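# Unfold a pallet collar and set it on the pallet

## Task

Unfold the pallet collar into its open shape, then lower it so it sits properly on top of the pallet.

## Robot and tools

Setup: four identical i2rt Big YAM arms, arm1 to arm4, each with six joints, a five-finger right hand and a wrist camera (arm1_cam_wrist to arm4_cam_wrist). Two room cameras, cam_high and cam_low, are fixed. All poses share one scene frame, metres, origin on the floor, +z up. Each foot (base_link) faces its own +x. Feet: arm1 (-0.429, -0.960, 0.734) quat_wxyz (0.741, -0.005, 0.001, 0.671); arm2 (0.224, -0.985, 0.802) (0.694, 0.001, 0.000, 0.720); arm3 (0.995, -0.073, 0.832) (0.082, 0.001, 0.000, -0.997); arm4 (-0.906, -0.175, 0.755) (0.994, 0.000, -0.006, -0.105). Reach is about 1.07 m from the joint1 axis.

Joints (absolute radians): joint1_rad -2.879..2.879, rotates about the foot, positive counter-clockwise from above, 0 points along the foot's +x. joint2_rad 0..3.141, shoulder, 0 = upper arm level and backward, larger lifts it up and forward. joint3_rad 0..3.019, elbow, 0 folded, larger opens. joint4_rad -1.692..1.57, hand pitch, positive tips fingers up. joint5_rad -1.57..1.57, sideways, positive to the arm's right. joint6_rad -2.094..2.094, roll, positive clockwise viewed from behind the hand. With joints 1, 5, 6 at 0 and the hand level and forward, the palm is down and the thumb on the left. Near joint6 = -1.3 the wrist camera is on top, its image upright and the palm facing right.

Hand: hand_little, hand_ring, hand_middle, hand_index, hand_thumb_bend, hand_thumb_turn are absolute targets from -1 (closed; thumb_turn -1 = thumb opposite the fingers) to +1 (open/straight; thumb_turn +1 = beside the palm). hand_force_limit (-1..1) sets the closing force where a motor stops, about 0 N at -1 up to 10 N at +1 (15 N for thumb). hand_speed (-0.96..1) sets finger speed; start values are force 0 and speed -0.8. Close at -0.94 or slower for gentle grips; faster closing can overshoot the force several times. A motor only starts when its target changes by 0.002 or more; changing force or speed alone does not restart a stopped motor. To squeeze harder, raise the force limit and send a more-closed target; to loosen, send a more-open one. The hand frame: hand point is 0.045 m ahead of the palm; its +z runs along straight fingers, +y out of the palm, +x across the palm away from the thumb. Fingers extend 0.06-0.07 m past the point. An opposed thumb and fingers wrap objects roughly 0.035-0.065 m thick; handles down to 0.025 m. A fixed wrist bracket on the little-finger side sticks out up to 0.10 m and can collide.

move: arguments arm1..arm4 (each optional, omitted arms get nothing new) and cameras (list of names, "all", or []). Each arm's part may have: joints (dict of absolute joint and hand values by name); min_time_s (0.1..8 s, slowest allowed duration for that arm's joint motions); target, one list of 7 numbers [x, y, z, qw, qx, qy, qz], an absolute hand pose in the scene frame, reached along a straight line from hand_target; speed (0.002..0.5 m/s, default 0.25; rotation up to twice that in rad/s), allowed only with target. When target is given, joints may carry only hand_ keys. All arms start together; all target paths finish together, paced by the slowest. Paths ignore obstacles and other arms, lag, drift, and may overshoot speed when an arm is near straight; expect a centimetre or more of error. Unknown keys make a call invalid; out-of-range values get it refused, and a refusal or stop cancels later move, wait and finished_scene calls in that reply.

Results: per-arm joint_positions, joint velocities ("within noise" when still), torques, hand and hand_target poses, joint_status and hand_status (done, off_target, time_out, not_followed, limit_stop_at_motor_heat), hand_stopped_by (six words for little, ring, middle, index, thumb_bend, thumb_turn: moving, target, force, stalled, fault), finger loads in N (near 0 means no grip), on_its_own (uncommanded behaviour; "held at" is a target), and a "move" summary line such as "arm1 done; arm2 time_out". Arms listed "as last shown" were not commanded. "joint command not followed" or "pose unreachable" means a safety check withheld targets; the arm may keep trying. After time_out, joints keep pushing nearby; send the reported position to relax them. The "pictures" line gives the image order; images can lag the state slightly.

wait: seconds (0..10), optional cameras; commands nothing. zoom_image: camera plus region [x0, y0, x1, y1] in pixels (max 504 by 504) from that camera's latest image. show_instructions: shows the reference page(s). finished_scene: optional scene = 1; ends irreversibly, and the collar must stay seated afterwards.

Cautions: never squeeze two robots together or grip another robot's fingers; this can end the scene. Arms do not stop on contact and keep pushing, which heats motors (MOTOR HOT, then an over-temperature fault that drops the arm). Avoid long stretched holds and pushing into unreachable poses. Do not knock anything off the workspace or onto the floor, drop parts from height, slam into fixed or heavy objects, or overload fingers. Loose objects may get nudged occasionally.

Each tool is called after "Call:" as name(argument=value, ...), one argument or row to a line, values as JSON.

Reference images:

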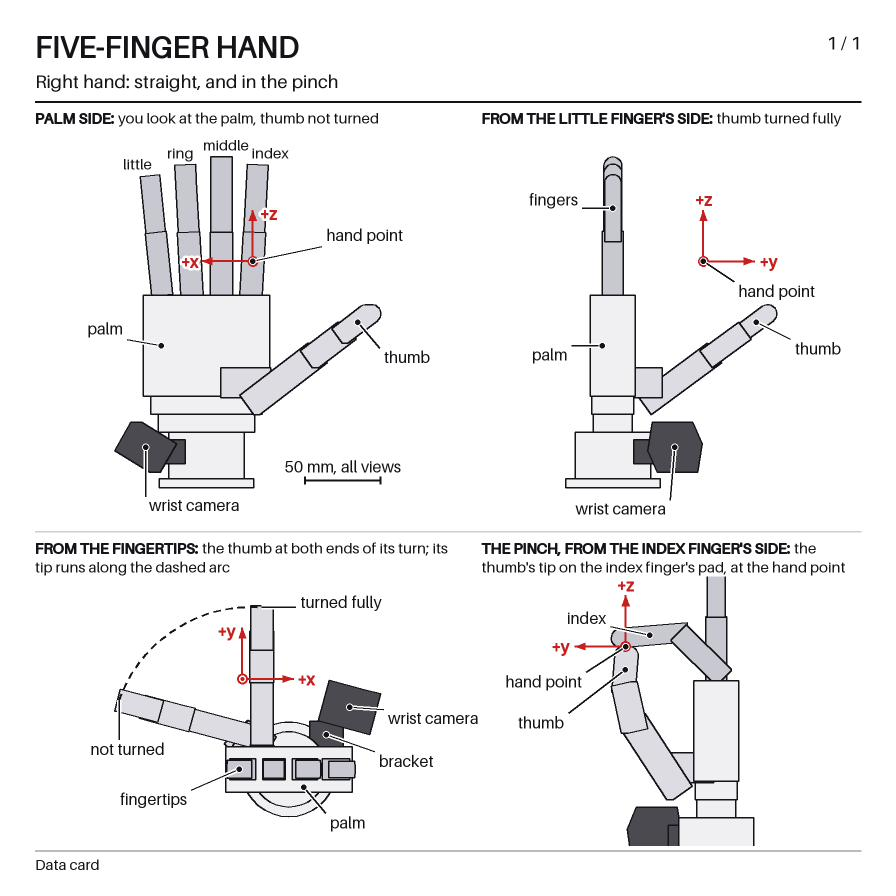

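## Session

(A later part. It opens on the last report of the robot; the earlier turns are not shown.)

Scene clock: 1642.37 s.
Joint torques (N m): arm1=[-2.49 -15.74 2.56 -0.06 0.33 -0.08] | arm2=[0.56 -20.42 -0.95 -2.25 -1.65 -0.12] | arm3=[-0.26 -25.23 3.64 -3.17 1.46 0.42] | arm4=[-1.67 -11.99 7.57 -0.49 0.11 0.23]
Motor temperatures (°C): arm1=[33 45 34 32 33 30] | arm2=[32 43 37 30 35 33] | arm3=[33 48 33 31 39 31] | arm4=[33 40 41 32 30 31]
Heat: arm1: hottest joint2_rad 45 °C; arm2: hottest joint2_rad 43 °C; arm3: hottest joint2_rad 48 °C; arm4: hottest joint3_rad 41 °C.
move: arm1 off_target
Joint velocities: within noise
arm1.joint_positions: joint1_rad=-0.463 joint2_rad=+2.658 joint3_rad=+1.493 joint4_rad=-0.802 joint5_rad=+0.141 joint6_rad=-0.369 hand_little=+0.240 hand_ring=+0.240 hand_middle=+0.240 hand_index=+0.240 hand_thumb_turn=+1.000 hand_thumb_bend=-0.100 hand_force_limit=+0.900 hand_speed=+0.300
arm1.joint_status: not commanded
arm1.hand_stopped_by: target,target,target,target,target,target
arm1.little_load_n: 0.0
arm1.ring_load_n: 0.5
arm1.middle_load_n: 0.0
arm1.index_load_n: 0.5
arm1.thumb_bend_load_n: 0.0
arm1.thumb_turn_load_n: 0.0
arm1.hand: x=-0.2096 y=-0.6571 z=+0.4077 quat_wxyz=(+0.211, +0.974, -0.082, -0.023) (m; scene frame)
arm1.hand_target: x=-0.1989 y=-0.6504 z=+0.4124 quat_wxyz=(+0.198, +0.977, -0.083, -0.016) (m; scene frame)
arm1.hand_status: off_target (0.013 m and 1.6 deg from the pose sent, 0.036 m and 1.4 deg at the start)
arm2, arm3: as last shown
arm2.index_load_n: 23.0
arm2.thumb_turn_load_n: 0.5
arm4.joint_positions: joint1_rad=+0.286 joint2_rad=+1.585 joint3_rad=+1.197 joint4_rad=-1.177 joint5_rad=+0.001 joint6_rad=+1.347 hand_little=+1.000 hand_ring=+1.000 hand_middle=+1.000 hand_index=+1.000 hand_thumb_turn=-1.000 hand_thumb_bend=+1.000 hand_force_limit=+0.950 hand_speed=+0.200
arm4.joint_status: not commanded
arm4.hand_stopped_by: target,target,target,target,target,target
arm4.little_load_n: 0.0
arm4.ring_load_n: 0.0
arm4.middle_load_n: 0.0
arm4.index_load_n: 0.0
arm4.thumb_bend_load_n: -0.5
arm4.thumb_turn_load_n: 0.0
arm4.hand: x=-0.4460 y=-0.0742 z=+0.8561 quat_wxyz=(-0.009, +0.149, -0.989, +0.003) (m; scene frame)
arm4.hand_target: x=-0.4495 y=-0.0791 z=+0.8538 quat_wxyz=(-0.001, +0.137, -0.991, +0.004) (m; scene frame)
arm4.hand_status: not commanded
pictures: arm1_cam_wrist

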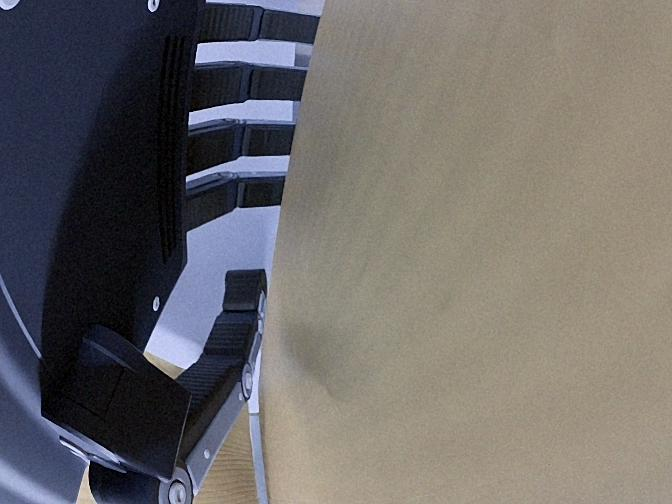

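Call:
move(
  cameras=["all"],
)

Scene clock: 1651.93 s.
Joint torques (N m): arm1=[-2.08 -16.03 2.58 -0.08 0.32 -0.09] | arm2=[0.62 -20.48 -0.96 -2.24 -1.65 -0.12] | arm3=[-0.62 -25 3.75 -3.22 1.53 0.35] | arm4=[-1.55 -11.93 7.58 -0.46 0.11 0.23]
Motor temperatures (°C): arm1=[33 44 34 32 33 29] | arm2=[32 43 37 30 36 33] | arm3=[33 48 33 31 39 31] | arm4=[33 40 41 32 30 31]
Heat: arm1: hottest joint2_rad 44 °C; arm2: hottest joint2_rad 43 °C; arm3: hottest joint2_rad 48 °C; arm4: hottest joint3_rad 41 °C.
Joint velocities: within noise
arm1.joint_positions: joint1_rad=-0.460 joint2_rad=+2.658 joint3_rad=+1.493 joint4_rad=-0.802 joint5_rad=+0.141 joint6_rad=-0.369 hand_little=+0.240 hand_ring=+0.240 hand_middle=+0.240 hand_index=+0.240 hand_thumb_turn=+1.000 hand_thumb_bend=-0.100 hand_force_limit=+0.900 hand_speed=+0.300
arm1.joint_status: not commanded
arm1.hand_stopped_by: target,target,target,target,target,target
arm1.little_load_n: 0.0
arm1.ring_load_n: 0.0
arm1.middle_load_n: 0.0
arm1.index_load_n: 0.0
arm1.thumb_bend_load_n: -0.5
arm1.thumb_turn_load_n: 0.0
arm1.hand: x=-0.2106 y=-0.6565 z=+0.4077 quat_wxyz=(+0.211, +0.974, -0.080, -0.023) (m; scene frame)
arm1.hand_target: x=-0.1999 y=-0.6497 z=+0.4124 quat_wxyz=(+0.198, +0.977, -0.081, -0.016) (m; scene frame)
arm1.hand_status: off_target (0.013 m and 1.6 deg from the pose sent, 0.036 m and 1.4 deg at the start)
arm2.joint_positions: joint1_rad=+0.240 joint2_rad=+2.619 joint3_rad=+1.227 joint4_rad=-0.533 joint5_rad=-0.110 joint6_rad=+0.436 hand_little=-0.050 hand_ring=-0.050 hand_middle=-0.050 hand_index=-0.046 hand_thumb_turn=+1.000 hand_thumb_bend=+1.000 hand_force_limit=+1.000 hand_speed=-0.700
arm2.joint_status: not commanded
arm2.hand_stopped_by: target,target,target,target,target,target
arm2.little_load_n: 0.0
arm2.ring_load_n: 0.0
arm2.middle_load_n: 0.0
arm2.index_load_n: 23.0
arm2.thumb_bend_load_n: 0.0
arm2.thumb_turn_load_n: 0.5
arm2.hand: x=+0.0649 y=-0.6943 z=+0.4572 quat_wxyz=(+0.183, +0.979, -0.088, +0.010) (m; scene frame)
arm2.hand_target: x=+0.0473 y=-0.6722 z=+0.5000 quat_wxyz=(+0.170, +0.982, -0.080, -0.016) (m; scene frame)
arm2.hand_status: not commanded
arm3.joint_positions: joint1_rad=+0.482 joint2_rad=+2.802 joint3_rad=+1.855 joint4_rad=-0.724 joint5_rad=+0.058 joint6_rad=-0.809 hand_little=+0.141 hand_ring=+0.111 hand_middle=+0.057 hand_index=+0.036 hand_thumb_turn=+1.000 hand_thumb_bend=+1.000 hand_force_limit=+0.800 hand_speed=-0.850
arm3.joint_status: not commanded
arm3.hand_stopped_by: target,force,force,force,target,target
arm3.little_load_n: 16.5
arm3.ring_load_n: 3.5
arm3.middle_load_n: 4.5
arm3.index_load_n: 0.0
arm3.thumb_bend_load_n: 0.0
arm3.thumb_turn_load_n: 0.0
arm3.hand: x=+0.5492 y=-0.3671 z=+0.4542 quat_wxyz=(-0.021, -0.056, -0.997, -0.055) (m; scene frame)
arm3.hand_target: x=+0.5293 y=-0.3746 z=+0.5128 quat_wxyz=(-0.004, -0.078, -0.995, -0.068) (m; scene frame)
arm3.hand_status: not commanded
arm4.joint_positions: joint1_rad=+0.286 joint2_rad=+1.585 joint3_rad=+1.197 joint4_rad=-1.177 joint5_rad=+0.001 joint6_rad=+1.347 hand_little=+1.000 hand_ring=+1.000 hand_middle=+1.000 hand_index=+1.000 hand_thumb_turn=-1.000 hand_thumb_bend=+1.000 hand_force_limit=+0.950 hand_speed=+0.200
arm4.joint_status: not commanded
arm4.hand_stopped_by: target,target,target,target,target,target
arm4.little_load_n: 0.0
arm4.ring_load_n: 0.0
arm4.middle_load_n: 0.0
arm4.index_load_n: 0.0
arm4.thumb_bend_load_n: 0.0
arm4.thumb_turn_load_n: 0.0
arm4.hand: x=-0.4460 y=-0.0742 z=+0.8561 quat_wxyz=(-0.009, +0.149, -0.989, +0.003) (m; scene frame)
arm4.hand_target: x=-0.4495 y=-0.0791 z=+0.8538 quat_wxyz=(-0.001, +0.137, -0.991, +0.004) (m; scene frame)
arm4.hand_status: not commanded
pictures: arm1_cam_wrist, arm2_cam_wrist, arm3_cam_wrist, arm4_cam_wrist, cam_high, cam_low

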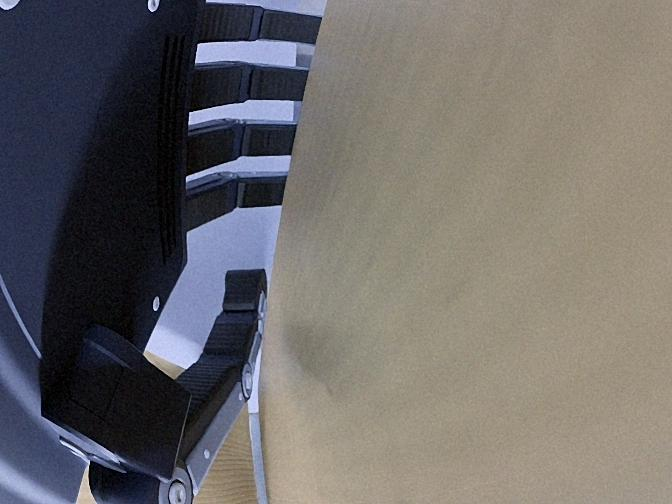

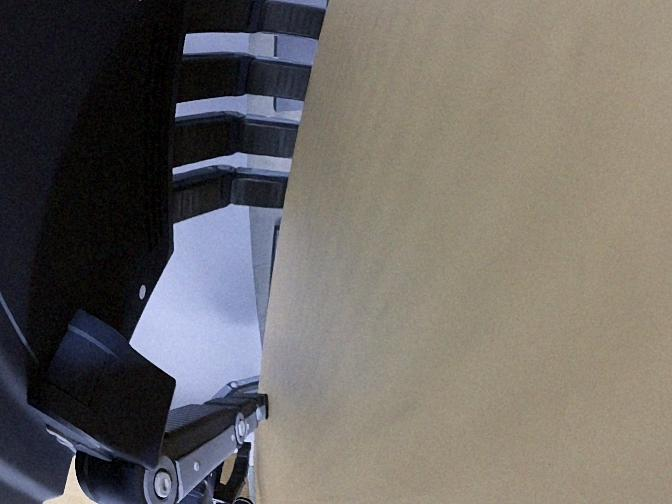

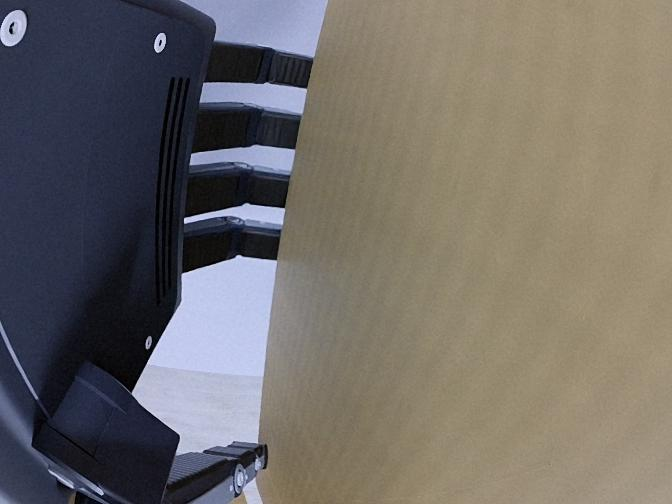

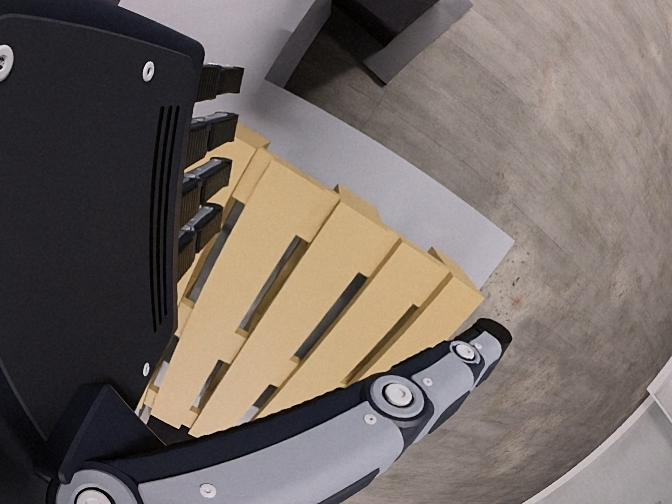

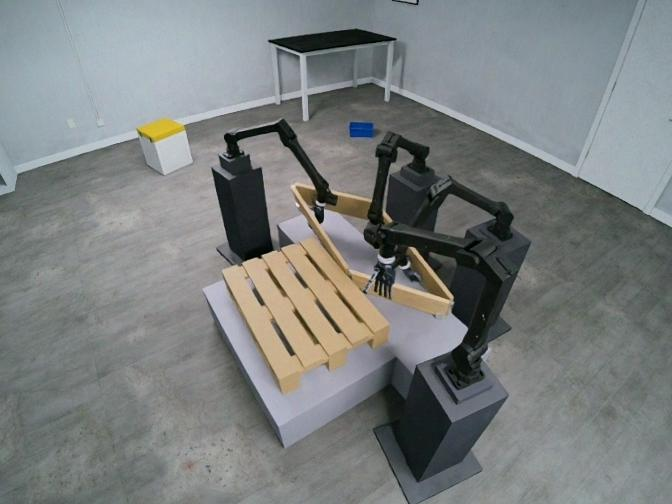

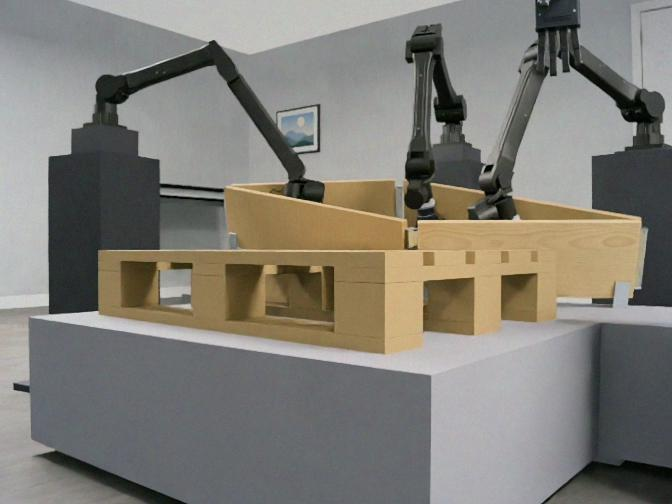

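Call:
zoom_image(
  camera="cam_high",
  region=[200, 120, 540, 420],
)

Call:
zoom_image(
  camera="cam_low",
  region=[210, 140, 672, 350],
)

Scaled by 1.482 from the camera's 672x504 image, which has a finer 960x720 frame.

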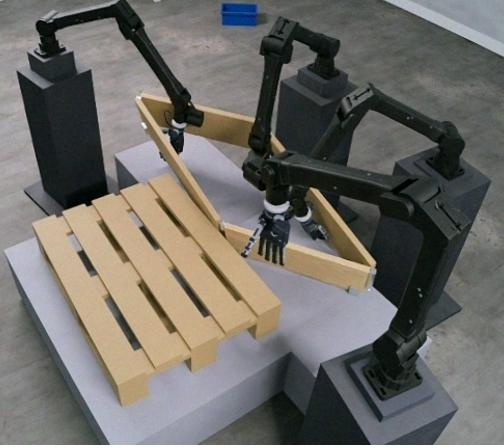

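Scaled by 1.091 from the camera's 672x504 image, which has a finer 960x720 frame.

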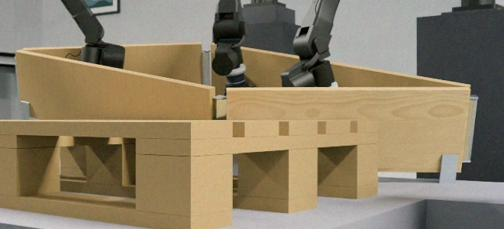

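Call:
move(
  arm1={"joints": {"hand_little": -0.05, "hand_ring": -0.05, "hand_middle": -0.05, "hand_index": -0.05, "hand_force_limit": 1.0, "hand_speed": -0.7}},
  cameras=["arm1_cam_wrist"],
)

Scene clock: 1657.70 s.
Joint torques (N m): arm1=[-2.26 -15.97 2.7 -0.75 0.32 -0.09] | arm2=[0.62 -20.48 -0.95 -2.25 -1.65 -0.12] | arm3=[-0.79 -25.93 3.75 -3.37 1.5 0.42] | arm4=[-1.61 -11.93 7.57 -0.46 0.11 0.22]
Motor temperatures (°C): arm1=[33 43 34 32 33 29] | arm2=[32 44 36 30 36 33] | arm3=[33 48 33 31 39 31] | arm4=[33 39 41 32 30 31]
Heat: arm1: hottest joint2_rad 43 °C; arm2: hottest joint2_rad 44 °C; arm3: hottest joint2_rad 48 °C; arm4: hottest joint3_rad 41 °C.
move: arm1 off_target
Joint velocities: within noise
arm1.joint_positions: joint1_rad=-0.460 joint2_rad=+2.661 joint3_rad=+1.490 joint4_rad=-0.785 joint5_rad=+0.141 joint6_rad=-0.362 hand_little=-0.050 hand_ring=-0.050 hand_middle=-0.002 hand_index=+0.136 hand_thumb_turn=+1.000 hand_thumb_bend=-0.100 hand_force_limit=+1.000 hand_speed=-0.700
arm1.joint_status: hand_middle off_target (ended at -0.002, target -0.050); hand_index off_target (ended at +0.136, target -0.050); the others done
arm1.hand_stopped_by: target,target,force,force,target,target
arm1.little_load_n: 0.0
arm1.ring_load_n: 0.0
arm1.middle_load_n: 5.5
arm1.index_load_n: 0.0
arm1.thumb_bend_load_n: 0.0
arm1.thumb_turn_load_n: 0.0
arm1.hand: x=-0.2106 y=-0.6558 z=+0.4038 quat_wxyz=(+0.206, +0.975, -0.084, -0.020) (m; scene frame)
arm1.hand_target: x=-0.2005 y=-0.6497 z=+0.4121 quat_wxyz=(+0.198, +0.976, -0.084, -0.015) (m; scene frame)
arm1.hand_status: not commanded
arm2, arm3, arm4: as last shown
arm2.index_load_n: 22.5
arm3.little_load_n: 17.0
arm3.middle_load_n: 5.0
arm3.index_load_n: 0.5
pictures: arm1_cam_wrist

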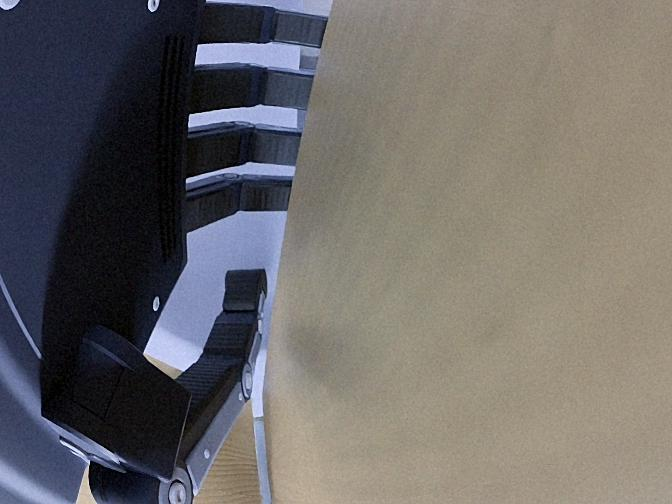

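Call:
move(
  arm1={"target": [-0.2005, -0.6447, 0.4571, 0.198, 0.976, -0.084, -0.015], "speed": 0.04},
  arm3={"target": [0.5293, -0.3746, 0.4728, -0.004, -0.078, -0.995, -0.068], "speed": 0.04},
  cameras=["cam_high"],
)

Scene clock: 1700.60 s.
Joint torques (N m): arm1=[-1.73 -20.95 1.58 -2.69 0.32 -0.04] | arm2=[0.62 -20.37 -0.88 -2.26 -1.65 -0.1] | arm3=[0.38 -22.01 5.85 -2.07 1.48 0.36] | arm4=[-1.55 -11.99 7.58 -0.46 0.11 0.23]
Motor temperatures (°C): arm1=[33 44 34 31 33 29] | arm2=[32 45 36 30 38 33] | arm3=[33 47 33 31 39 31] | arm4=[33 39 41 32 30 31]
Heat: arm1: hottest joint2_rad 44 °C; arm2: hottest joint2_rad 45 °C; arm3: hottest joint2_rad 47 °C; arm4: hottest joint3_rad 41 °C.
move: arm1 off_target; arm3 off_target
Joint velocities: within noise
arm1.joint_positions: joint1_rad=-0.469 joint2_rad=+2.632 joint3_rad=+1.457 joint4_rad=-0.780 joint5_rad=+0.141 joint6_rad=-0.362 hand_little=-0.050 hand_ring=-0.050 hand_middle=-0.002 hand_index=+0.136 hand_thumb_turn=+1.000 hand_thumb_bend=-0.100 hand_force_limit=+1.000 hand_speed=-0.700
arm1.joint_status: not commanded
arm1.hand_stopped_by: target,target,force,force,target,target
arm1.little_load_n: 0.0
arm1.ring_load_n: 0.0
arm1.middle_load_n: 16.0
arm1.index_load_n: 0.0
arm1.thumb_bend_load_n: 0.0
arm1.thumb_turn_load_n: 0.0
arm1.hand: x=-0.2101 y=-0.6613 z=+0.4138 quat_wxyz=(+0.205, +0.975, -0.088, -0.020) (m; scene frame)
arm1.hand_target: x=-0.1979 y=-0.6475 z=+0.4533 quat_wxyz=(+0.198, +0.976, -0.088, -0.015) (m; scene frame)
arm1.hand_status: off_target (0.047 m and 1.1 deg from the pose sent, 0.055 m and 1.1 deg at the start)
arm2, arm4: as last shown
arm2.joint_positions: joint1_rad=+0.240 joint2_rad=+2.619 joint3_rad=+1.218 joint4_rad=-0.533 joint5_rad=-0.110 joint6_rad=+0.426 hand_little=-0.050 hand_ring=-0.050 hand_middle=-0.050 hand_index=-0.046 hand_thumb_turn=+1.000 hand_thumb_bend=+1.000 hand_force_limit=+1.000 hand_speed=-0.700
arm2.little_load_n: 0.5
arm2.index_load_n: 18.0
arm2.hand: x=+0.0669 y=-0.7000 z=+0.4579 quat_wxyz=(+0.187, +0.979, -0.083, +0.011) (m; scene frame)
arm2.hand_target: x=+0.0489 y=-0.6767 z=+0.5002 quat_wxyz=(+0.174, +0.982, -0.077, -0.015) (m; scene frame)
arm3.joint_positions: joint1_rad=+0.483 joint2_rad=+2.842 joint3_rad=+1.893 joint4_rad=-0.724 joint5_rad=+0.058 joint6_rad=-0.809 hand_little=+0.141 hand_ring=+0.111 hand_middle=+0.057 hand_index=+0.036 hand_thumb_turn=+1.000 hand_thumb_bend=+1.000 hand_force_limit=+0.800 hand_speed=-0.850
arm3.joint_status: not commanded
arm3.hand_stopped_by: target,force,force,force,target,target
arm3.little_load_n: 9.0
arm3.ring_load_n: 3.5
arm3.middle_load_n: 11.0
arm3.index_load_n: 1.5
arm3.thumb_bend_load_n: 0.0
arm3.thumb_turn_load_n: 0.0
arm3.hand: x=+0.5486 y=-0.3685 z=+0.4388 quat_wxyz=(-0.022, -0.055, -0.997, -0.056) (m; scene frame)
arm3.hand_target: x=+0.5299 y=-0.3745 z=+0.4709 quat_wxyz=(-0.004, -0.078, -0.995, -0.067) (m; scene frame)
arm3.hand_status: off_target (0.040 m and 3.6 deg from the pose sent, 0.028 m and 3.5 deg at the start)
pictures: cam_high

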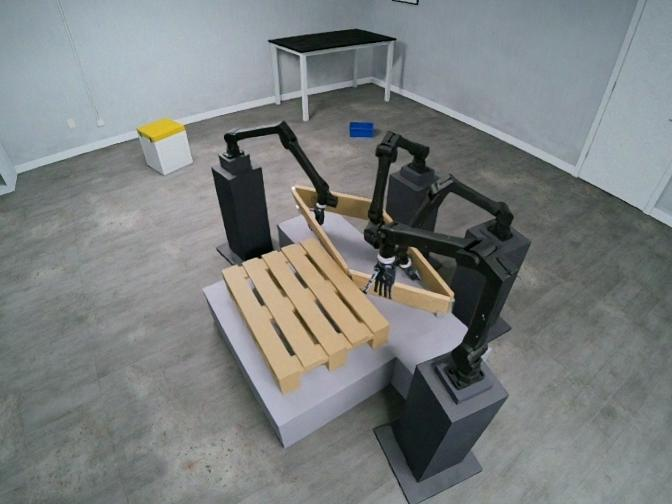

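Call:
move(
  arm1={"target": [-0.2005, -0.6347, 0.4871, 0.198, 0.976, -0.084, -0.015], "speed": 0.04},
  arm3={"target": [0.5293, -0.3746, 0.4378, -0.004, -0.078, -0.995, -0.068], "speed": 0.04},
  arm2={"target": [0.0473, -0.6672, 0.4880, 0.170, 0.982, -0.080, -0.016], "speed": 0.04},
  cameras=["cam_low"],
)

Scene clock: 1705.30 s.
Joint torques (N m): arm1=[0.15 -22.65 2.52 -4.14 0.43 0.04] | arm2=[0.26 -18.43 1.5 -1.94 -1.52 0.1] | arm3=[-0.21 -20.89 5.52 -2.32 1.41 0.22] | arm4=[-1.55 -12.04 7.6 -0.47 0.11 0.22]
Motor temperatures (°C): arm1=[33 44 34 32 33 29] | arm2=[32 45 36 30 38 33] | arm3=[33 48 33 31 39 31] | arm4=[33 39 41 32 30 31]
Heat: arm1: hottest joint2_rad 44 °C; arm2: hottest joint2_rad 45 °C; arm3: hottest joint2_rad 48 °C; arm4: hottest joint3_rad 41 °C.
move: arm1 off_target; arm2 off_target; arm3 off_target
Joint velocities: within noise
arm1.joint_positions: joint1_rad=-0.466 joint2_rad=+2.601 joint3_rad=+1.439 joint4_rad=-0.794 joint5_rad=+0.134 joint6_rad=-0.362 hand_little=-0.050 hand_ring=-0.050 hand_middle=-0.002 hand_index=+0.136 hand_thumb_turn=+1.000 hand_thumb_bend=-0.100 hand_force_limit=+1.000 hand_speed=-0.700
arm1.joint_status: not commanded
arm1.hand_stopped_by: target,target,force,force,target,target
arm1.little_load_n: 0.0
arm1.ring_load_n: 3.5
arm1.middle_load_n: 16.5
arm1.index_load_n: 0.5
arm1.thumb_bend_load_n: 0.0
arm1.thumb_turn_load_n: 0.0
arm1.hand: x=-0.2124 y=-0.6598 z=+0.4269 quat_wxyz=(+0.204, +0.975, -0.087, -0.024) (m; scene frame)
arm1.hand_target: x=-0.2020 y=-0.6354 z=+0.4814 quat_wxyz=(+0.197, +0.977, -0.083, -0.015) (m; scene frame)
arm1.hand_status: off_target (0.066 m and 1.3 deg from the pose sent, 0.079 m and 1.1 deg at the start)
arm2.joint_positions: joint1_rad=+0.240 joint2_rad=+2.630 joint3_rad=+1.230 joint4_rad=-0.533 joint5_rad=-0.113 joint6_rad=+0.408 hand_little=-0.050 hand_ring=-0.050 hand_middle=-0.050 hand_index=-0.046 hand_thumb_turn=+1.000 hand_thumb_bend=+1.000 hand_force_limit=+1.000 hand_speed=-0.700
arm2.joint_status: not commanded
arm2.hand_stopped_by: target,target,target,target,target,target
arm2.little_load_n: 0.0
arm2.ring_load_n: 0.5
arm2.middle_load_n: 2.0
arm2.index_load_n: 15.0
arm2.thumb_bend_load_n: 0.0
arm2.thumb_turn_load_n: 0.0
arm2.hand: x=+0.0667 y=-0.6986 z=+0.4544 quat_wxyz=(+0.187, +0.980, -0.074, +0.008) (m; scene frame)
arm2.hand_target: x=+0.0483 y=-0.6684 z=+0.4855 quat_wxyz=(+0.170, +0.982, -0.079, -0.017) (m; scene frame)
arm2.hand_status: off_target (0.050 m and 3.4 deg from the pose sent, 0.049 m and 3.7 deg at the start)
arm3.joint_positions: joint1_rad=+0.483 joint2_rad=+2.919 joint3_rad=+1.968 joint4_rad=-0.712 joint5_rad=+0.061 joint6_rad=-0.797 hand_little=+0.140 hand_ring=+0.111 hand_middle=+0.058 hand_index=+0.037 hand_thumb_turn=+1.000 hand_thumb_bend=+1.000 hand_force_limit=+0.800 hand_speed=-0.850
arm3.joint_status: not commanded
arm3.hand_stopped_by: target,force,force,force,target,target
arm3.little_load_n: 0.0
arm3.ring_load_n: 0.0
arm3.middle_load_n: 14.0
arm3.index_load_n: 13.0
arm3.thumb_bend_load_n: 0.0
arm3.thumb_turn_load_n: 0.0
arm3.hand: x=+0.5453 y=-0.3714 z=+0.4082 quat_wxyz=(-0.016, -0.061, -0.997, -0.054) (m; scene frame)
arm3.hand_target: x=+0.5286 y=-0.3748 z=+0.4369 quat_wxyz=(-0.003, -0.077, -0.995, -0.067) (m; scene frame)
arm3.hand_status: off_target (0.034 m and 2.9 deg from the pose sent, 0.020 m and 3.6 deg at the start)
arm4: as last shown
arm4.thumb_bend_load_n: -0.5
pictures: cam_low

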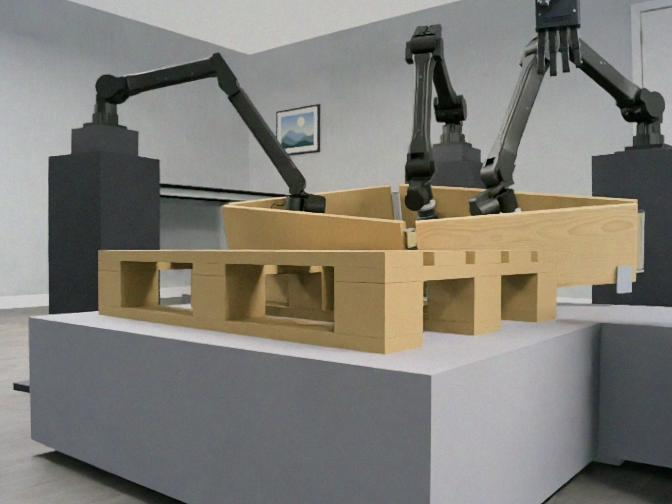

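Call:
move(
  arm1={"target": [-0.2005, -0.6347, 0.5050, 0.198, 0.976, -0.084, -0.015], "speed": 0.04},
  arm3={"target": [0.5293, -0.3746, 0.4038, -0.004, -0.078, -0.995, -0.068], "speed": 0.04},
  cameras=["cam_low"],
)

Scene clock: 1708.40 s.
Joint torques (N m): arm1=[-0.97 -23.12 2.51 -4.07 0.48 0.05] | arm2=[0.26 -18.67 1.4 -1.96 -1.29 0.31] | arm3=[0.21 -20.84 5.24 -2 1.01 0.17] | arm4=[-1.55 -11.99 7.57 -0.49 0.1 0.23]
Motor temperatures (°C): arm1=[33 44 34 32 33 29] | arm2=[32 44 36 30 38 33] | arm3=[33 48 33 31 39 31] | arm4=[33 39 41 32 30 31]
Heat: arm1: hottest joint2_rad 44 °C; arm2: hottest joint2_rad 44 °C; arm3: hottest joint2_rad 48 °C; arm4: hottest joint3_rad 41 °C.
move: arm1 off_target; arm3 off_target
Joint velocities: within noise
arm1.joint_positions: joint1_rad=-0.466 joint2_rad=+2.570 joint3_rad=+1.419 joint4_rad=-0.817 joint5_rad=+0.132 joint6_rad=-0.370 hand_little=-0.050 hand_ring=-0.049 hand_middle=-0.002 hand_index=+0.136 hand_thumb_turn=+1.000 hand_thumb_bend=-0.100 hand_force_limit=+1.000 hand_speed=-0.700
arm1.joint_status: not commanded
arm1.hand_stopped_by: target,target,force,force,target,target
arm1.little_load_n: 0.0
arm1.ring_load_n: 9.0
arm1.middle_load_n: 11.0
arm1.index_load_n: 0.0
arm1.thumb_bend_load_n: 0.0
arm1.thumb_turn_load_n: -0.5
arm1.hand: x=-0.2141 y=-0.6626 z=+0.4416 quat_wxyz=(+0.209, +0.974, -0.083, -0.028) (m; scene frame)
arm1.hand_target: x=-0.2020 y=-0.6384 z=+0.4982 quat_wxyz=(+0.199, +0.977, -0.080, -0.017) (m; scene frame)
arm1.hand_status: off_target (0.071 m and 2.0 deg from the pose sent, 0.083 m and 1.3 deg at the start)
arm2, arm4: as last shown
arm2.joint_positions: joint1_rad=+0.239 joint2_rad=+2.631 joint3_rad=+1.230 joint4_rad=-0.535 joint5_rad=-0.117 joint6_rad=+0.388 hand_little=-0.050 hand_ring=-0.050 hand_middle=-0.049 hand_index=-0.047 hand_thumb_turn=+1.000 hand_thumb_bend=+1.000 hand_force_limit=+1.000 hand_speed=-0.700
arm2.middle_load_n: 4.0
arm2.index_load_n: 9.0
arm2.thumb_turn_load_n: 0.5
arm2.hand: x=+0.0677 y=-0.7002 z=+0.4547 quat_wxyz=(+0.189, +0.980, -0.066, +0.004) (m; scene frame)
arm2.hand_target: x=+0.0489 y=-0.6686 z=+0.4860 quat_wxyz=(+0.171, +0.982, -0.080, -0.016) (m; scene frame)
arm3.joint_positions: joint1_rad=+0.485 joint2_rad=+2.997 joint3_rad=+2.054 joint4_rad=-0.711 joint5_rad=+0.072 joint6_rad=-0.780 hand_little=+0.140 hand_ring=+0.111 hand_middle=+0.057 hand_index=+0.037 hand_thumb_turn=+1.000 hand_thumb_bend=+1.000 hand_force_limit=+0.800 hand_speed=-0.850
arm3.joint_status: not commanded
arm3.hand_stopped_by: target,force,force,force,target,target
arm3.little_load_n: 0.0
arm3.ring_load_n: 0.0
arm3.middle_load_n: 5.0
arm3.index_load_n: 13.0
arm3.thumb_bend_load_n: 0.0
arm3.thumb_turn_load_n: 0.0
arm3.hand: x=+0.5415 y=-0.3741 z=+0.3793 quat_wxyz=(-0.009, -0.069, -0.996, -0.055) (m; scene frame)
arm3.hand_target: x=+0.5298 y=-0.3752 z=+0.4028 quat_wxyz=(-0.004, -0.078, -0.995, -0.067) (m; scene frame)
arm3.hand_status: off_target (0.027 m and 1.9 deg from the pose sent, 0.017 m and 2.9 deg at the start)
arm4.thumb_bend_load_n: 0.0
pictures: cam_low

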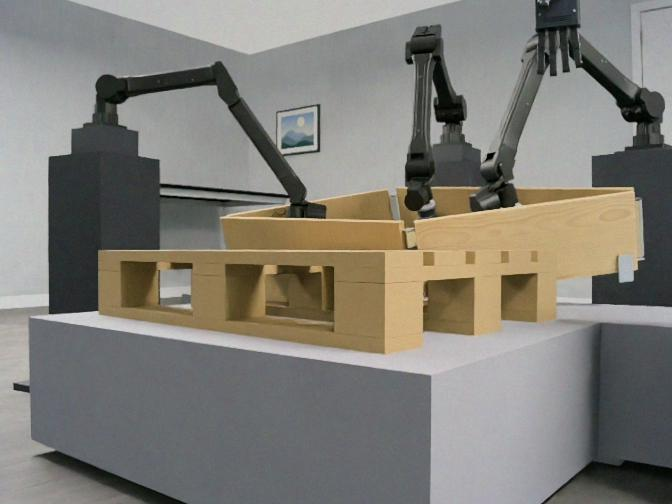

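Call:
move(
  arm3={"target": [0.5293, -0.3746, 0.3800, -0.004, -0.078, -0.995, -0.068], "speed": 0.04},
  cameras=["arm3_cam_wrist"],
)

Scene clock: 1710.93 s.
Joint torques (N m): arm1=[-0.38 -22.07 2.82 -3.36 0.5 0.05] | arm2=[0.15 -18.78 1.11 -1.96 -1.01 0.38] | arm3=[-0.21 -19.78 5.93 -2.4 0.86 0.11] | arm4=[-1.49 -12.04 7.62 -0.47 0.1 0.22]
Motor temperatures (°C): arm1=[33 44 34 32 33 29] | arm2=[32 44 36 30 38 33] | arm3=[33 48 33 31 39 31] | arm4=[33 39 41 32 30 31]
Heat: arm1: hottest joint2_rad 44 °C; arm2: hottest joint2_rad 44 °C; arm3: hottest joint2_rad 48 °C; arm4: hottest joint3_rad 41 °C.
move: arm3 off_target
Joint velocities: within noise
arm1, arm2, arm4: as last shown
arm1.joint_positions: joint1_rad=-0.462 joint2_rad=+2.556 joint3_rad=+1.416 joint4_rad=-0.835 joint5_rad=+0.132 joint6_rad=-0.370 hand_little=-0.050 hand_ring=-0.049 hand_middle=-0.002 hand_index=+0.136 hand_thumb_turn=+1.000 hand_thumb_bend=-0.100 hand_force_limit=+1.000 hand_speed=-0.700
arm1.ring_load_n: 11.0
arm1.middle_load_n: 5.5
arm1.thumb_turn_load_n: 0.0
arm1.hand: x=-0.2156 y=-0.6616 z=+0.4494 quat_wxyz=(+0.213, +0.973, -0.081, -0.029) (m; scene frame)
arm1.hand_target: x=-0.2031 y=-0.6367 z=+0.4985 quat_wxyz=(+0.198, +0.977, -0.078, -0.016) (m; scene frame)
arm2.joint_positions: joint1_rad=+0.239 joint2_rad=+2.634 joint3_rad=+1.235 joint4_rad=-0.533 joint5_rad=-0.125 joint6_rad=+0.380 hand_little=-0.050 hand_ring=-0.049 hand_middle=-0.049 hand_index=-0.048 hand_thumb_turn=+1.000 hand_thumb_bend=+1.000 hand_force_limit=+1.000 hand_speed=-0.700
arm2.little_load_n: 3.0
arm2.ring_load_n: 5.0
arm2.middle_load_n: 4.5
arm2.index_load_n: 5.5
arm2.thumb_turn_load_n: 0.0
arm2.hand: x=+0.0662 y=-0.6991 z=+0.4539 quat_wxyz=(+0.189, +0.980, -0.063, -0.001) (m; scene frame)
arm2.hand_target: x=+0.0484 y=-0.6677 z=+0.4857 quat_wxyz=(+0.170, +0.982, -0.080, -0.016) (m; scene frame)
arm3.joint_positions: joint1_rad=+0.485 joint2_rad=+3.046 joint3_rad=+2.114 joint4_rad=-0.711 joint5_rad=+0.076 joint6_rad=-0.768 hand_little=+0.140 hand_ring=+0.111 hand_middle=+0.057 hand_index=+0.037 hand_thumb_turn=+1.000 hand_thumb_bend=+1.000 hand_force_limit=+0.800 hand_speed=-0.850
arm3.joint_status: not commanded
arm3.hand_stopped_by: target,force,force,force,target,target
arm3.little_load_n: 0.0
arm3.ring_load_n: 0.0
arm3.middle_load_n: 1.0
arm3.index_load_n: 13.0
arm3.thumb_bend_load_n: -0.5
arm3.thumb_turn_load_n: 0.0
arm3.hand: x=+0.5377 y=-0.3769 z=+0.3621 quat_wxyz=(-0.003, -0.075, -0.996, -0.053) (m; scene frame)
arm3.hand_target: x=+0.5296 y=-0.3749 z=+0.3795 quat_wxyz=(-0.004, -0.081, -0.994, -0.067) (m; scene frame)
arm3.hand_status: off_target (0.020 m and 1.8 deg from the pose sent, 0.012 m and 1.9 deg at the start)
pictures: arm3_cam_wrist

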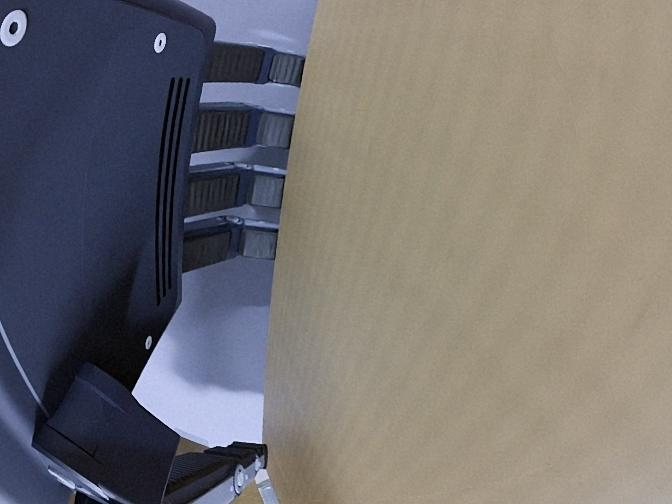

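Call:
move(
  arm3={"target": [0.5293, -0.3746, 0.3620, -0.004, -0.078, -0.995, -0.068], "speed": 0.04},
  cameras=["cam_high", "cam_low"],
)

Call:
zoom_image(
  camera="cam_high",
  region=[270, 150, 470, 330],
)

Scene clock: 1713.67 s.
Joint torques (N m): arm1=[-0.26 -21.6 2.97 -3.06 0.52 0.05] | arm2=[0.32 -19.02 0.9 -1.96 -0.84 0.41] | arm3=[-0.21 -18.96 6.8 -1.69 0.53 0.02] | arm4=[-1.61 -12.04 7.57 -0.5 0.11 0.22]
Motor temperatures (°C): arm1=[33 43 34 32 33 29] | arm2=[32 44 36 30 38 33] | arm3=[33 48 34 31 39 31] | arm4=[33 39 41 32 30 31]
Heat: arm1: hottest joint2_rad 43 °C; arm2: hottest joint2_rad 44 °C; arm3: hottest joint2_rad 48 °C; arm4: hottest joint3_rad 41 °C.
move: arm3 off_target
Joint velocities: within noise
arm1, arm2, arm4: as last shown
arm1.joint_positions: joint1_rad=-0.460 joint2_rad=+2.550 joint3_rad=+1.414 joint4_rad=-0.843 joint5_rad=+0.132 joint6_rad=-0.370 hand_little=-0.050 hand_ring=-0.049 hand_middle=-0.003 hand_index=+0.136 hand_thumb_turn=+1.000 hand_thumb_bend=-0.100 hand_force_limit=+1.000 hand_speed=-0.700
arm1.ring_load_n: 12.5
arm1.middle_load_n: 3.0
arm1.index_load_n: 0.5
arm1.hand: x=-0.2160 y=-0.6612 z=+0.4528 quat_wxyz=(+0.214, +0.973, -0.080, -0.030) (m; scene frame)
arm1.hand_target: x=-0.2033 y=-0.6363 z=+0.4985 quat_wxyz=(+0.198, +0.977, -0.077, -0.015) (m; scene frame)
arm2.joint_positions: joint1_rad=+0.239 joint2_rad=+2.639 joint3_rad=+1.237 joint4_rad=-0.533 joint5_rad=-0.129 joint6_rad=+0.377 hand_little=-0.049 hand_ring=-0.049 hand_middle=-0.049 hand_index=-0.048 hand_thumb_turn=+1.000 hand_thumb_bend=+1.000 hand_force_limit=+1.000 hand_speed=-0.700
arm2.little_load_n: 6.5
arm2.ring_load_n: 7.0
arm2.middle_load_n: 4.0
arm2.index_load_n: 3.0
arm2.hand: x=+0.0659 y=-0.7005 z=+0.4528 quat_wxyz=(+0.191, +0.980, -0.062, -0.003) (m; scene frame)
arm2.hand_target: x=+0.0487 y=-0.6684 z=+0.4855 quat_wxyz=(+0.170, +0.982, -0.079, -0.016) (m; scene frame)
arm3.joint_positions: joint1_rad=+0.485 joint2_rad=+3.080 joint3_rad=+2.157 joint4_rad=-0.727 joint5_rad=+0.085 joint6_rad=-0.766 hand_little=+0.140 hand_ring=+0.111 hand_middle=+0.056 hand_index=+0.036 hand_thumb_turn=+1.000 hand_thumb_bend=+1.000 hand_force_limit=+0.800 hand_speed=-0.850
arm3.joint_status: not commanded
arm3.hand_stopped_by: target,force,force,force,target,target
arm3.little_load_n: 0.0
arm3.ring_load_n: 0.5
arm3.middle_load_n: 0.0
arm3.index_load_n: 6.0
arm3.thumb_bend_load_n: 0.0
arm3.thumb_turn_load_n: 0.0
arm3.hand: x=+0.5371 y=-0.3752 z=+0.3523 quat_wxyz=(-0.003, -0.076, -0.995, -0.059) (m; scene frame)
arm3.hand_target: x=+0.5294 y=-0.3743 z=+0.3620 quat_wxyz=(-0.004, -0.078, -0.995, -0.068) (m; scene frame)
arm3.hand_status: off_target (0.012 m and 1.1 deg from the pose sent, 0.009 m and 1.8 deg at the start)
pictures: cam_high, cam_low

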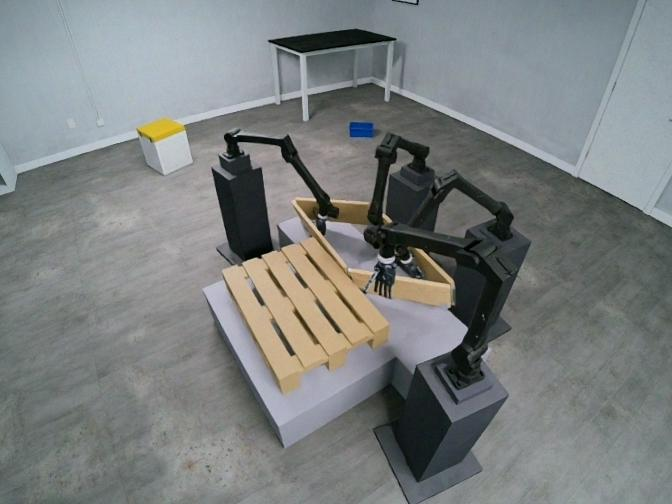

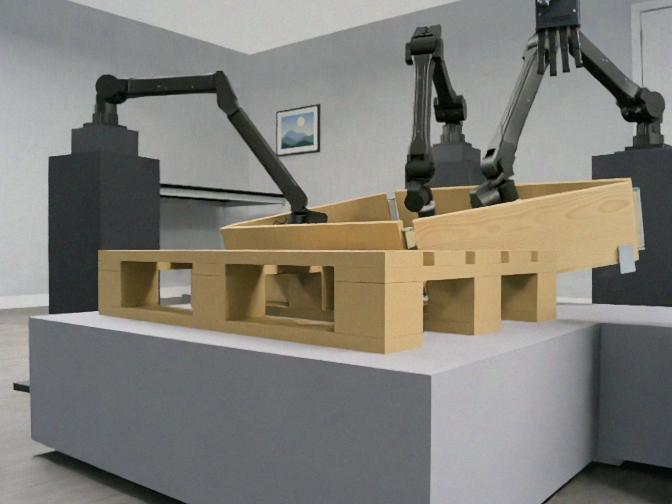

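Scaled by 2.520 from the camera's 672x504 image, which has a finer 960x720 frame.

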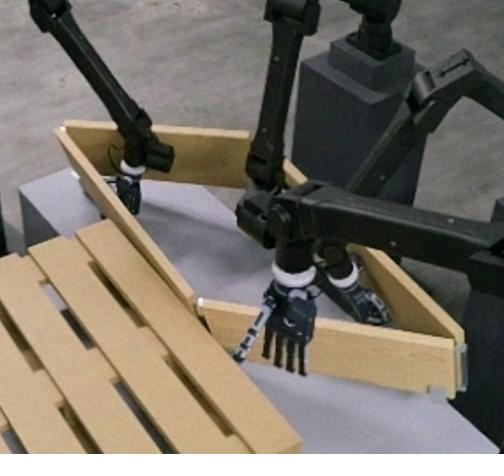

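Call:
move(
  arm3={"target": [0.515, -0.465, 0.3680, -0.004, -0.078, -0.995, -0.068], "speed": 0.1},
  cameras=["arm3_cam_wrist"],
)

Scene clock: 1720.97 s.
Joint torques (N m): arm1=[-2.14 -21.6 3.1 -3.03 1.09 0.05] | arm2=[-0.38 -19.02 1.55 -1.98 -0.13 -0.15] | arm3=[3.02 -16.85 14.43 -0.53 0.45 0.01] | arm4=[-1.61 -11.93 7.61 -0.5 0.11 0.22]
Motor temperatures (°C): arm1=[33 43 34 32 33 29] | arm2=[32 44 36 30 37 33] | arm3=[33 47 34 31 38 31] | arm4=[33 39 41 32 30 31]
Heat: arm1: hottest joint2_rad 43 °C; arm2: hottest joint2_rad 44 °C; arm3: hottest joint2_rad 47 °C; arm4: hottest joint3_rad 41 °C.
move: arm3 off_target
Joint velocities: within noise
arm1, arm2, arm4: as last shown
arm1.joint_positions: joint1_rad=-0.442 joint2_rad=+2.550 joint3_rad=+1.413 joint4_rad=-0.843 joint5_rad=+0.117 joint6_rad=-0.361 hand_little=-0.050 hand_ring=-0.049 hand_middle=-0.003 hand_index=+0.136 hand_thumb_turn=+1.000 hand_thumb_bend=-0.100 hand_force_limit=+1.000 hand_speed=-0.700
arm1.ring_load_n: 11.5
arm1.middle_load_n: 4.5
arm1.index_load_n: 0.0
arm1.hand: x=-0.2252 y=-0.6564 z=+0.4524 quat_wxyz=(+0.212, +0.974, -0.077, -0.034) (m; scene frame)
arm1.hand_target: x=-0.2041 y=-0.6357 z=+0.4983 quat_wxyz=(+0.198, +0.977, -0.081, -0.015) (m; scene frame)
arm2.joint_positions: joint1_rad=+0.257 joint2_rad=+2.637 joint3_rad=+1.227 joint4_rad=-0.535 joint5_rad=-0.151 joint6_rad=+0.442 hand_little=-0.049 hand_ring=-0.049 hand_middle=-0.049 hand_index=-0.048 hand_thumb_turn=+1.000 hand_thumb_bend=+1.000 hand_force_limit=+1.000 hand_speed=-0.700
arm2.little_load_n: 5.5
arm2.ring_load_n: 6.0
arm2.middle_load_n: 2.5
arm2.index_load_n: 2.0
arm2.hand: x=+0.0546 y=-0.7067 z=+0.4548 quat_wxyz=(+0.199, +0.976, -0.086, -0.003) (m; scene frame)
arm2.hand_target: x=+0.0442 y=-0.6700 z=+0.4864 quat_wxyz=(+0.171, +0.982, -0.080, -0.016) (m; scene frame)
arm3.joint_positions: joint1_rad=+0.528 joint2_rad=+3.121 joint3_rad=+2.292 joint4_rad=-0.835 joint5_rad=+0.072 joint6_rad=-0.686 hand_little=+0.140 hand_ring=+0.111 hand_middle=+0.057 hand_index=+0.037 hand_thumb_turn=+1.000 hand_thumb_bend=+1.000 hand_force_limit=+0.800 hand_speed=-0.850
arm3.joint_status: not commanded
arm3.hand_stopped_by: target,force,force,force,target,target
arm3.little_load_n: 0.0
arm3.ring_load_n: 0.0
arm3.middle_load_n: 1.5
arm3.index_load_n: 17.5
arm3.thumb_bend_load_n: 0.0
arm3.thumb_turn_load_n: 0.0
arm3.hand: x=+0.5399 y=-0.4137 z=+0.3598 quat_wxyz=(-0.009, -0.094, -0.994, -0.059) (m; scene frame)
arm3.hand_target: x=+0.5155 y=-0.4580 z=+0.3720 quat_wxyz=(+0.026, -0.080, -0.996, -0.031) (m; scene frame)
arm3.hand_status: off_target (0.058 m and 2.2 deg from the pose sent, 0.094 m and 1.1 deg at the start; a joint's target at an end of its range on 34 of 46 steps)
pictures: arm3_cam_wrist

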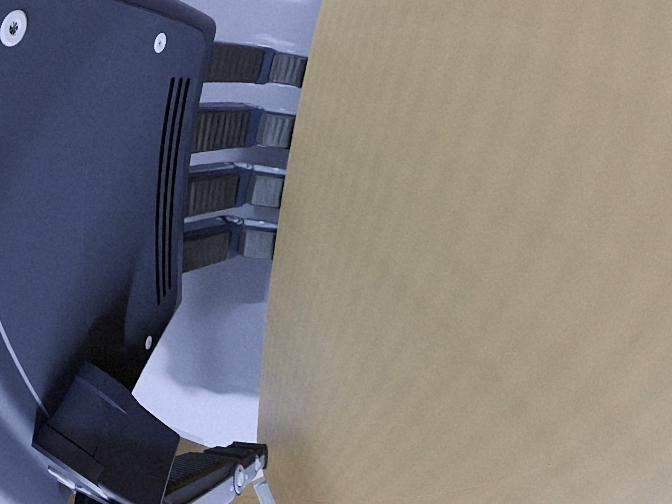

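Call:
move(
  arm3={"target": [0.530, -0.405, 0.3720, -0.004, -0.078, -0.995, -0.068], "speed": 0.1, "joints": {"hand_little": 0.3, "hand_ring": 0.3, "hand_middle": 0.3, "hand_index": 0.3, "hand_speed": -0.5}},
  cameras=["arm3_cam_wrist"],
)

Scene clock: 1726.97 s.
Joint torques (N m): arm1=[-2.08 -21.25 3.14 -2.96 0.99 0.08] | arm2=[-0.32 -19.14 1.57 -2.09 -0.24 -0.12] | arm3=[-0.73 -21.01 4.74 -0.65 0.15 -0.11] | arm4=[-1.55 -11.99 7.57 -0.47 0.11 0.22]
Motor temperatures (°C): arm1=[33 43 34 32 33 29] | arm2=[32 44 36 30 37 33] | arm3=[33 47 35 31 38 31] | arm4=[33 39 41 32 30 31]
Heat: arm1: hottest joint2_rad 43 °C; arm2: hottest joint2_rad 44 °C; arm3: hottest joint2_rad 47 °C; arm4: hottest joint3_rad 41 °C.
move: arm3 off_target
Joint velocities: within noise
arm1, arm2: as last shown
arm1.joint_positions: joint1_rad=-0.442 joint2_rad=+2.544 joint3_rad=+1.413 joint4_rad=-0.845 joint5_rad=+0.120 joint6_rad=-0.373 hand_little=-0.050 hand_ring=-0.049 hand_middle=-0.003 hand_index=+0.136 hand_thumb_turn=+1.000 hand_thumb_bend=-0.100 hand_force_limit=+1.000 hand_speed=-0.700
arm1.ring_load_n: 14.5
arm1.middle_load_n: 3.0
arm1.hand: x=-0.2229 y=-0.6552 z=+0.4550 quat_wxyz=(+0.210, +0.975, -0.071, -0.033) (m; scene frame)
arm1.hand_target: x=-0.2034 y=-0.6364 z=+0.4980 quat_wxyz=(+0.198, +0.977, -0.078, -0.015) (m; scene frame)
arm2.joint_positions: joint1_rad=+0.254 joint2_rad=+2.639 joint3_rad=+1.227 joint4_rad=-0.532 joint5_rad=-0.145 joint6_rad=+0.439 hand_little=-0.049 hand_ring=-0.049 hand_middle=-0.050 hand_index=-0.049 hand_thumb_turn=+1.000 hand_thumb_bend=+1.000 hand_force_limit=+1.000 hand_speed=-0.700
arm2.little_load_n: 8.5
arm2.ring_load_n: 6.5
arm2.middle_load_n: 0.5
arm2.index_load_n: 0.0
arm2.hand: x=+0.0568 y=-0.7062 z=+0.4536 quat_wxyz=(+0.197, +0.977, -0.086, -0.001) (m; scene frame)
arm2.hand_target: x=+0.0459 y=-0.6693 z=+0.4861 quat_wxyz=(+0.171, +0.982, -0.081, -0.015) (m; scene frame)
arm3.joint_positions: joint1_rad=+0.528 joint2_rad=+3.119 joint3_rad=+2.273 joint4_rad=-0.836 joint5_rad=+0.093 joint6_rad=-0.720 hand_little=+0.300 hand_ring=+0.300 hand_middle=+0.300 hand_index=+0.300 hand_thumb_turn=+1.000 hand_thumb_bend=+1.000 hand_force_limit=+0.800 hand_speed=-0.500
arm3.joint_status: all done
arm3.hand_stopped_by: target,target,target,target,target,target
arm3.little_load_n: 0.0
arm3.ring_load_n: 0.0
arm3.middle_load_n: -1.5
arm3.index_load_n: 0.0
arm3.thumb_bend_load_n: 0.0
arm3.thumb_turn_load_n: 0.0
arm3.hand: x=+0.5427 y=-0.4031 z=+0.3586 quat_wxyz=(-0.009, -0.076, -0.994, -0.073) (m; scene frame)
arm3.hand_target: x=+0.5300 y=-0.4058 z=+0.3724 quat_wxyz=(-0.004, -0.073, -0.995, -0.068) (m; scene frame)
arm3.hand_status: off_target (0.019 m and 0.8 deg from the pose sent, 0.018 m and 2.2 deg at the start)
arm4.joint_positions: joint1_rad=+0.286 joint2_rad=+1.585 joint3_rad=+1.197 joint4_rad=-1.177 joint5_rad=+0.001 joint6_rad=+1.347 hand_little=+1.000 hand_ring=+1.000 hand_middle=+1.000 hand_index=+1.000 hand_thumb_turn=-1.000 hand_thumb_bend=+1.000 hand_force_limit=+0.950 hand_speed=+0.200
arm4.joint_status: not commanded
arm4.hand_stopped_by: target,target,target,target,target,target
arm4.little_load_n: 0.0
arm4.ring_load_n: 0.0
arm4.middle_load_n: 0.0
arm4.index_load_n: 0.0
arm4.thumb_bend_load_n: 0.0
arm4.thumb_turn_load_n: 0.0
arm4.hand: x=-0.4460 y=-0.0742 z=+0.8561 quat_wxyz=(-0.009, +0.149, -0.989, +0.003) (m; scene frame)
arm4.hand_target: x=-0.4495 y=-0.0791 z=+0.8538 quat_wxyz=(-0.001, +0.137, -0.991, +0.004) (m; scene frame)
arm4.hand_status: not commanded
pictures: arm3_cam_wrist

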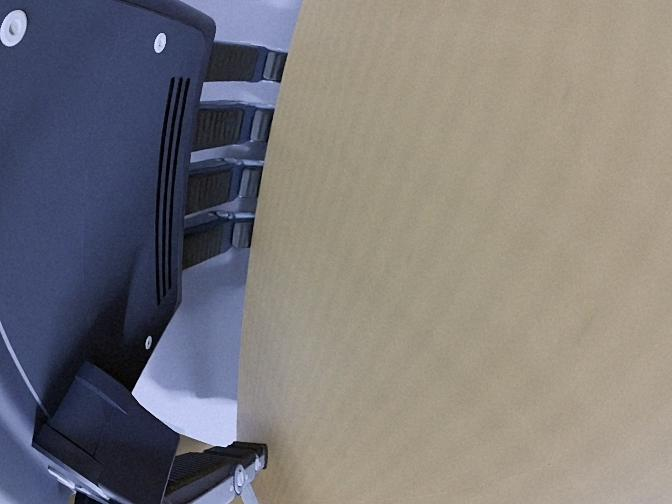

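Call:
move(
  arm3={"target": [0.515, -0.475, 0.3850, -0.004, -0.078, -0.995, -0.068], "speed": 0.1},
  cameras=["arm3_cam_wrist", "cam_high"],
)

Scene clock: 1735.00 s.
Joint torques (N m): arm1=[-2.14 -21.13 3.12 -2.96 1 0.09] | arm2=[-0.32 -19.08 1.54 -2.07 -0.23 -0.12] | arm3=[4.25 -17.32 10.65 -0.13 0 0.16] | arm4=[-1.49 -11.99 7.57 -0.46 0.11 0.22]
Motor temperatures (°C): arm1=[33 44 34 32 34 29] | arm2=[32 43 36 30 36 33] | arm3=[33 46 35 31 37 31] | arm4=[33 39 41 32 30 31]
Heat: arm1: hottest joint2_rad 44 °C; arm2: hottest joint2_rad 43 °C; arm3: hottest joint2_rad 46 °C; arm4: hottest joint3_rad 41 °C.
move: arm3 off_target
Joint velocities: within noise
arm1, arm2, arm4: as last shown
arm1.joint_positions: joint1_rad=-0.442 joint2_rad=+2.544 joint3_rad=+1.413 joint4_rad=-0.845 joint5_rad=+0.120 joint6_rad=-0.375 hand_little=-0.050 hand_ring=-0.049 hand_middle=-0.003 hand_index=+0.136 hand_thumb_turn=+1.000 hand_thumb_bend=-0.100 hand_force_limit=+1.000 hand_speed=-0.700
arm1.ring_load_n: 15.0
arm1.middle_load_n: 3.5
arm1.hand: x=-0.2228 y=-0.6553 z=+0.4550 quat_wxyz=(+0.210, +0.975, -0.070, -0.033) (m; scene frame)
arm1.hand_target: x=-0.2033 y=-0.6364 z=+0.4981 quat_wxyz=(+0.198, +0.977, -0.077, -0.016) (m; scene frame)
arm2.joint_positions: joint1_rad=+0.255 joint2_rad=+2.639 joint3_rad=+1.227 joint4_rad=-0.532 joint5_rad=-0.145 joint6_rad=+0.439 hand_little=-0.049 hand_ring=-0.049 hand_middle=-0.050 hand_index=-0.049 hand_thumb_turn=+1.000 hand_thumb_bend=+1.000 hand_force_limit=+1.000 hand_speed=-0.700
arm2.middle_load_n: 1.0
arm2.thumb_bend_load_n: -0.5
arm2.thumb_turn_load_n: 0.5
arm2.hand: x=+0.0564 y=-0.7064 z=+0.4536 quat_wxyz=(+0.197, +0.977, -0.085, -0.001) (m; scene frame)
arm2.hand_target: x=+0.0454 y=-0.6695 z=+0.4861 quat_wxyz=(+0.171, +0.982, -0.080, -0.015) (m; scene frame)
arm3.joint_positions: joint1_rad=+0.535 joint2_rad=+3.121 joint3_rad=+2.387 joint4_rad=-0.905 joint5_rad=+0.085 joint6_rad=-0.693 hand_little=+0.300 hand_ring=+0.300 hand_middle=+0.300 hand_index=+0.300 hand_thumb_turn=+1.000 hand_thumb_bend=+1.000 hand_force_limit=+0.800 hand_speed=-0.500
arm3.joint_status: not commanded
arm3.hand_stopped_by: target,target,target,target,target,target
arm3.little_load_n: 0.0
arm3.ring_load_n: 0.0
arm3.middle_load_n: 0.0
arm3.index_load_n: 0.0
arm3.thumb_bend_load_n: 0.0
arm3.thumb_turn_load_n: 0.0
arm3.hand: x=+0.5159 y=-0.4355 z=+0.3838 quat_wxyz=(+0.005, -0.087, -0.995, -0.055) (m; scene frame)
arm3.hand_target: x=+0.5184 y=-0.4702 z=+0.3860 quat_wxyz=(+0.019, -0.075, -0.996, -0.039) (m; scene frame)
arm3.hand_status: off_target (0.040 m and 2.1 deg from the pose sent, 0.081 m and 0.8 deg at the start; a joint's target at an end of its range on 28 of 37 steps)
pictures: arm3_cam_wrist, cam_high

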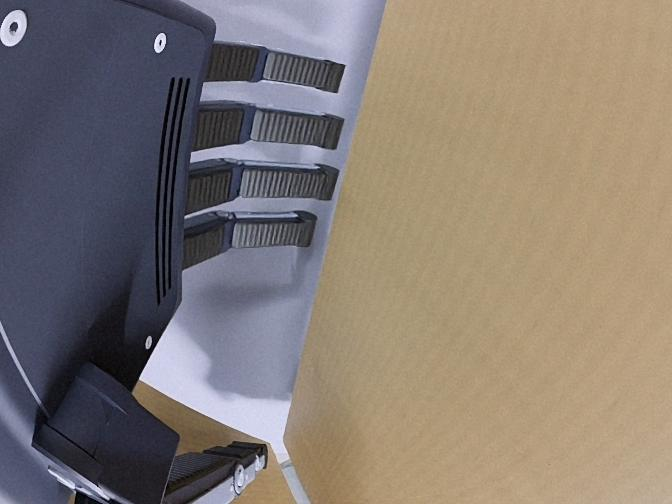

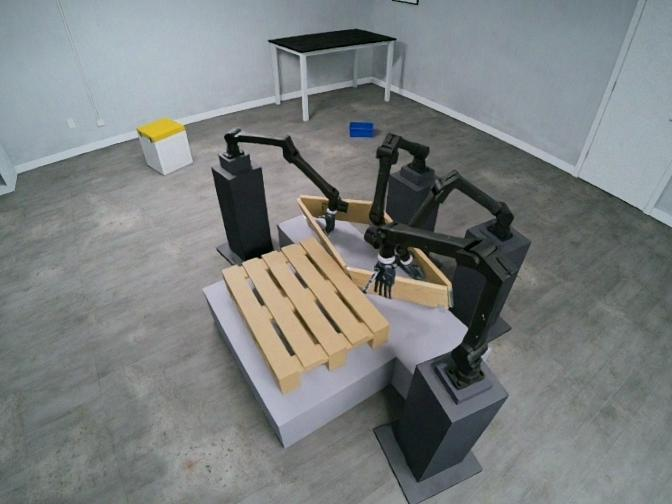

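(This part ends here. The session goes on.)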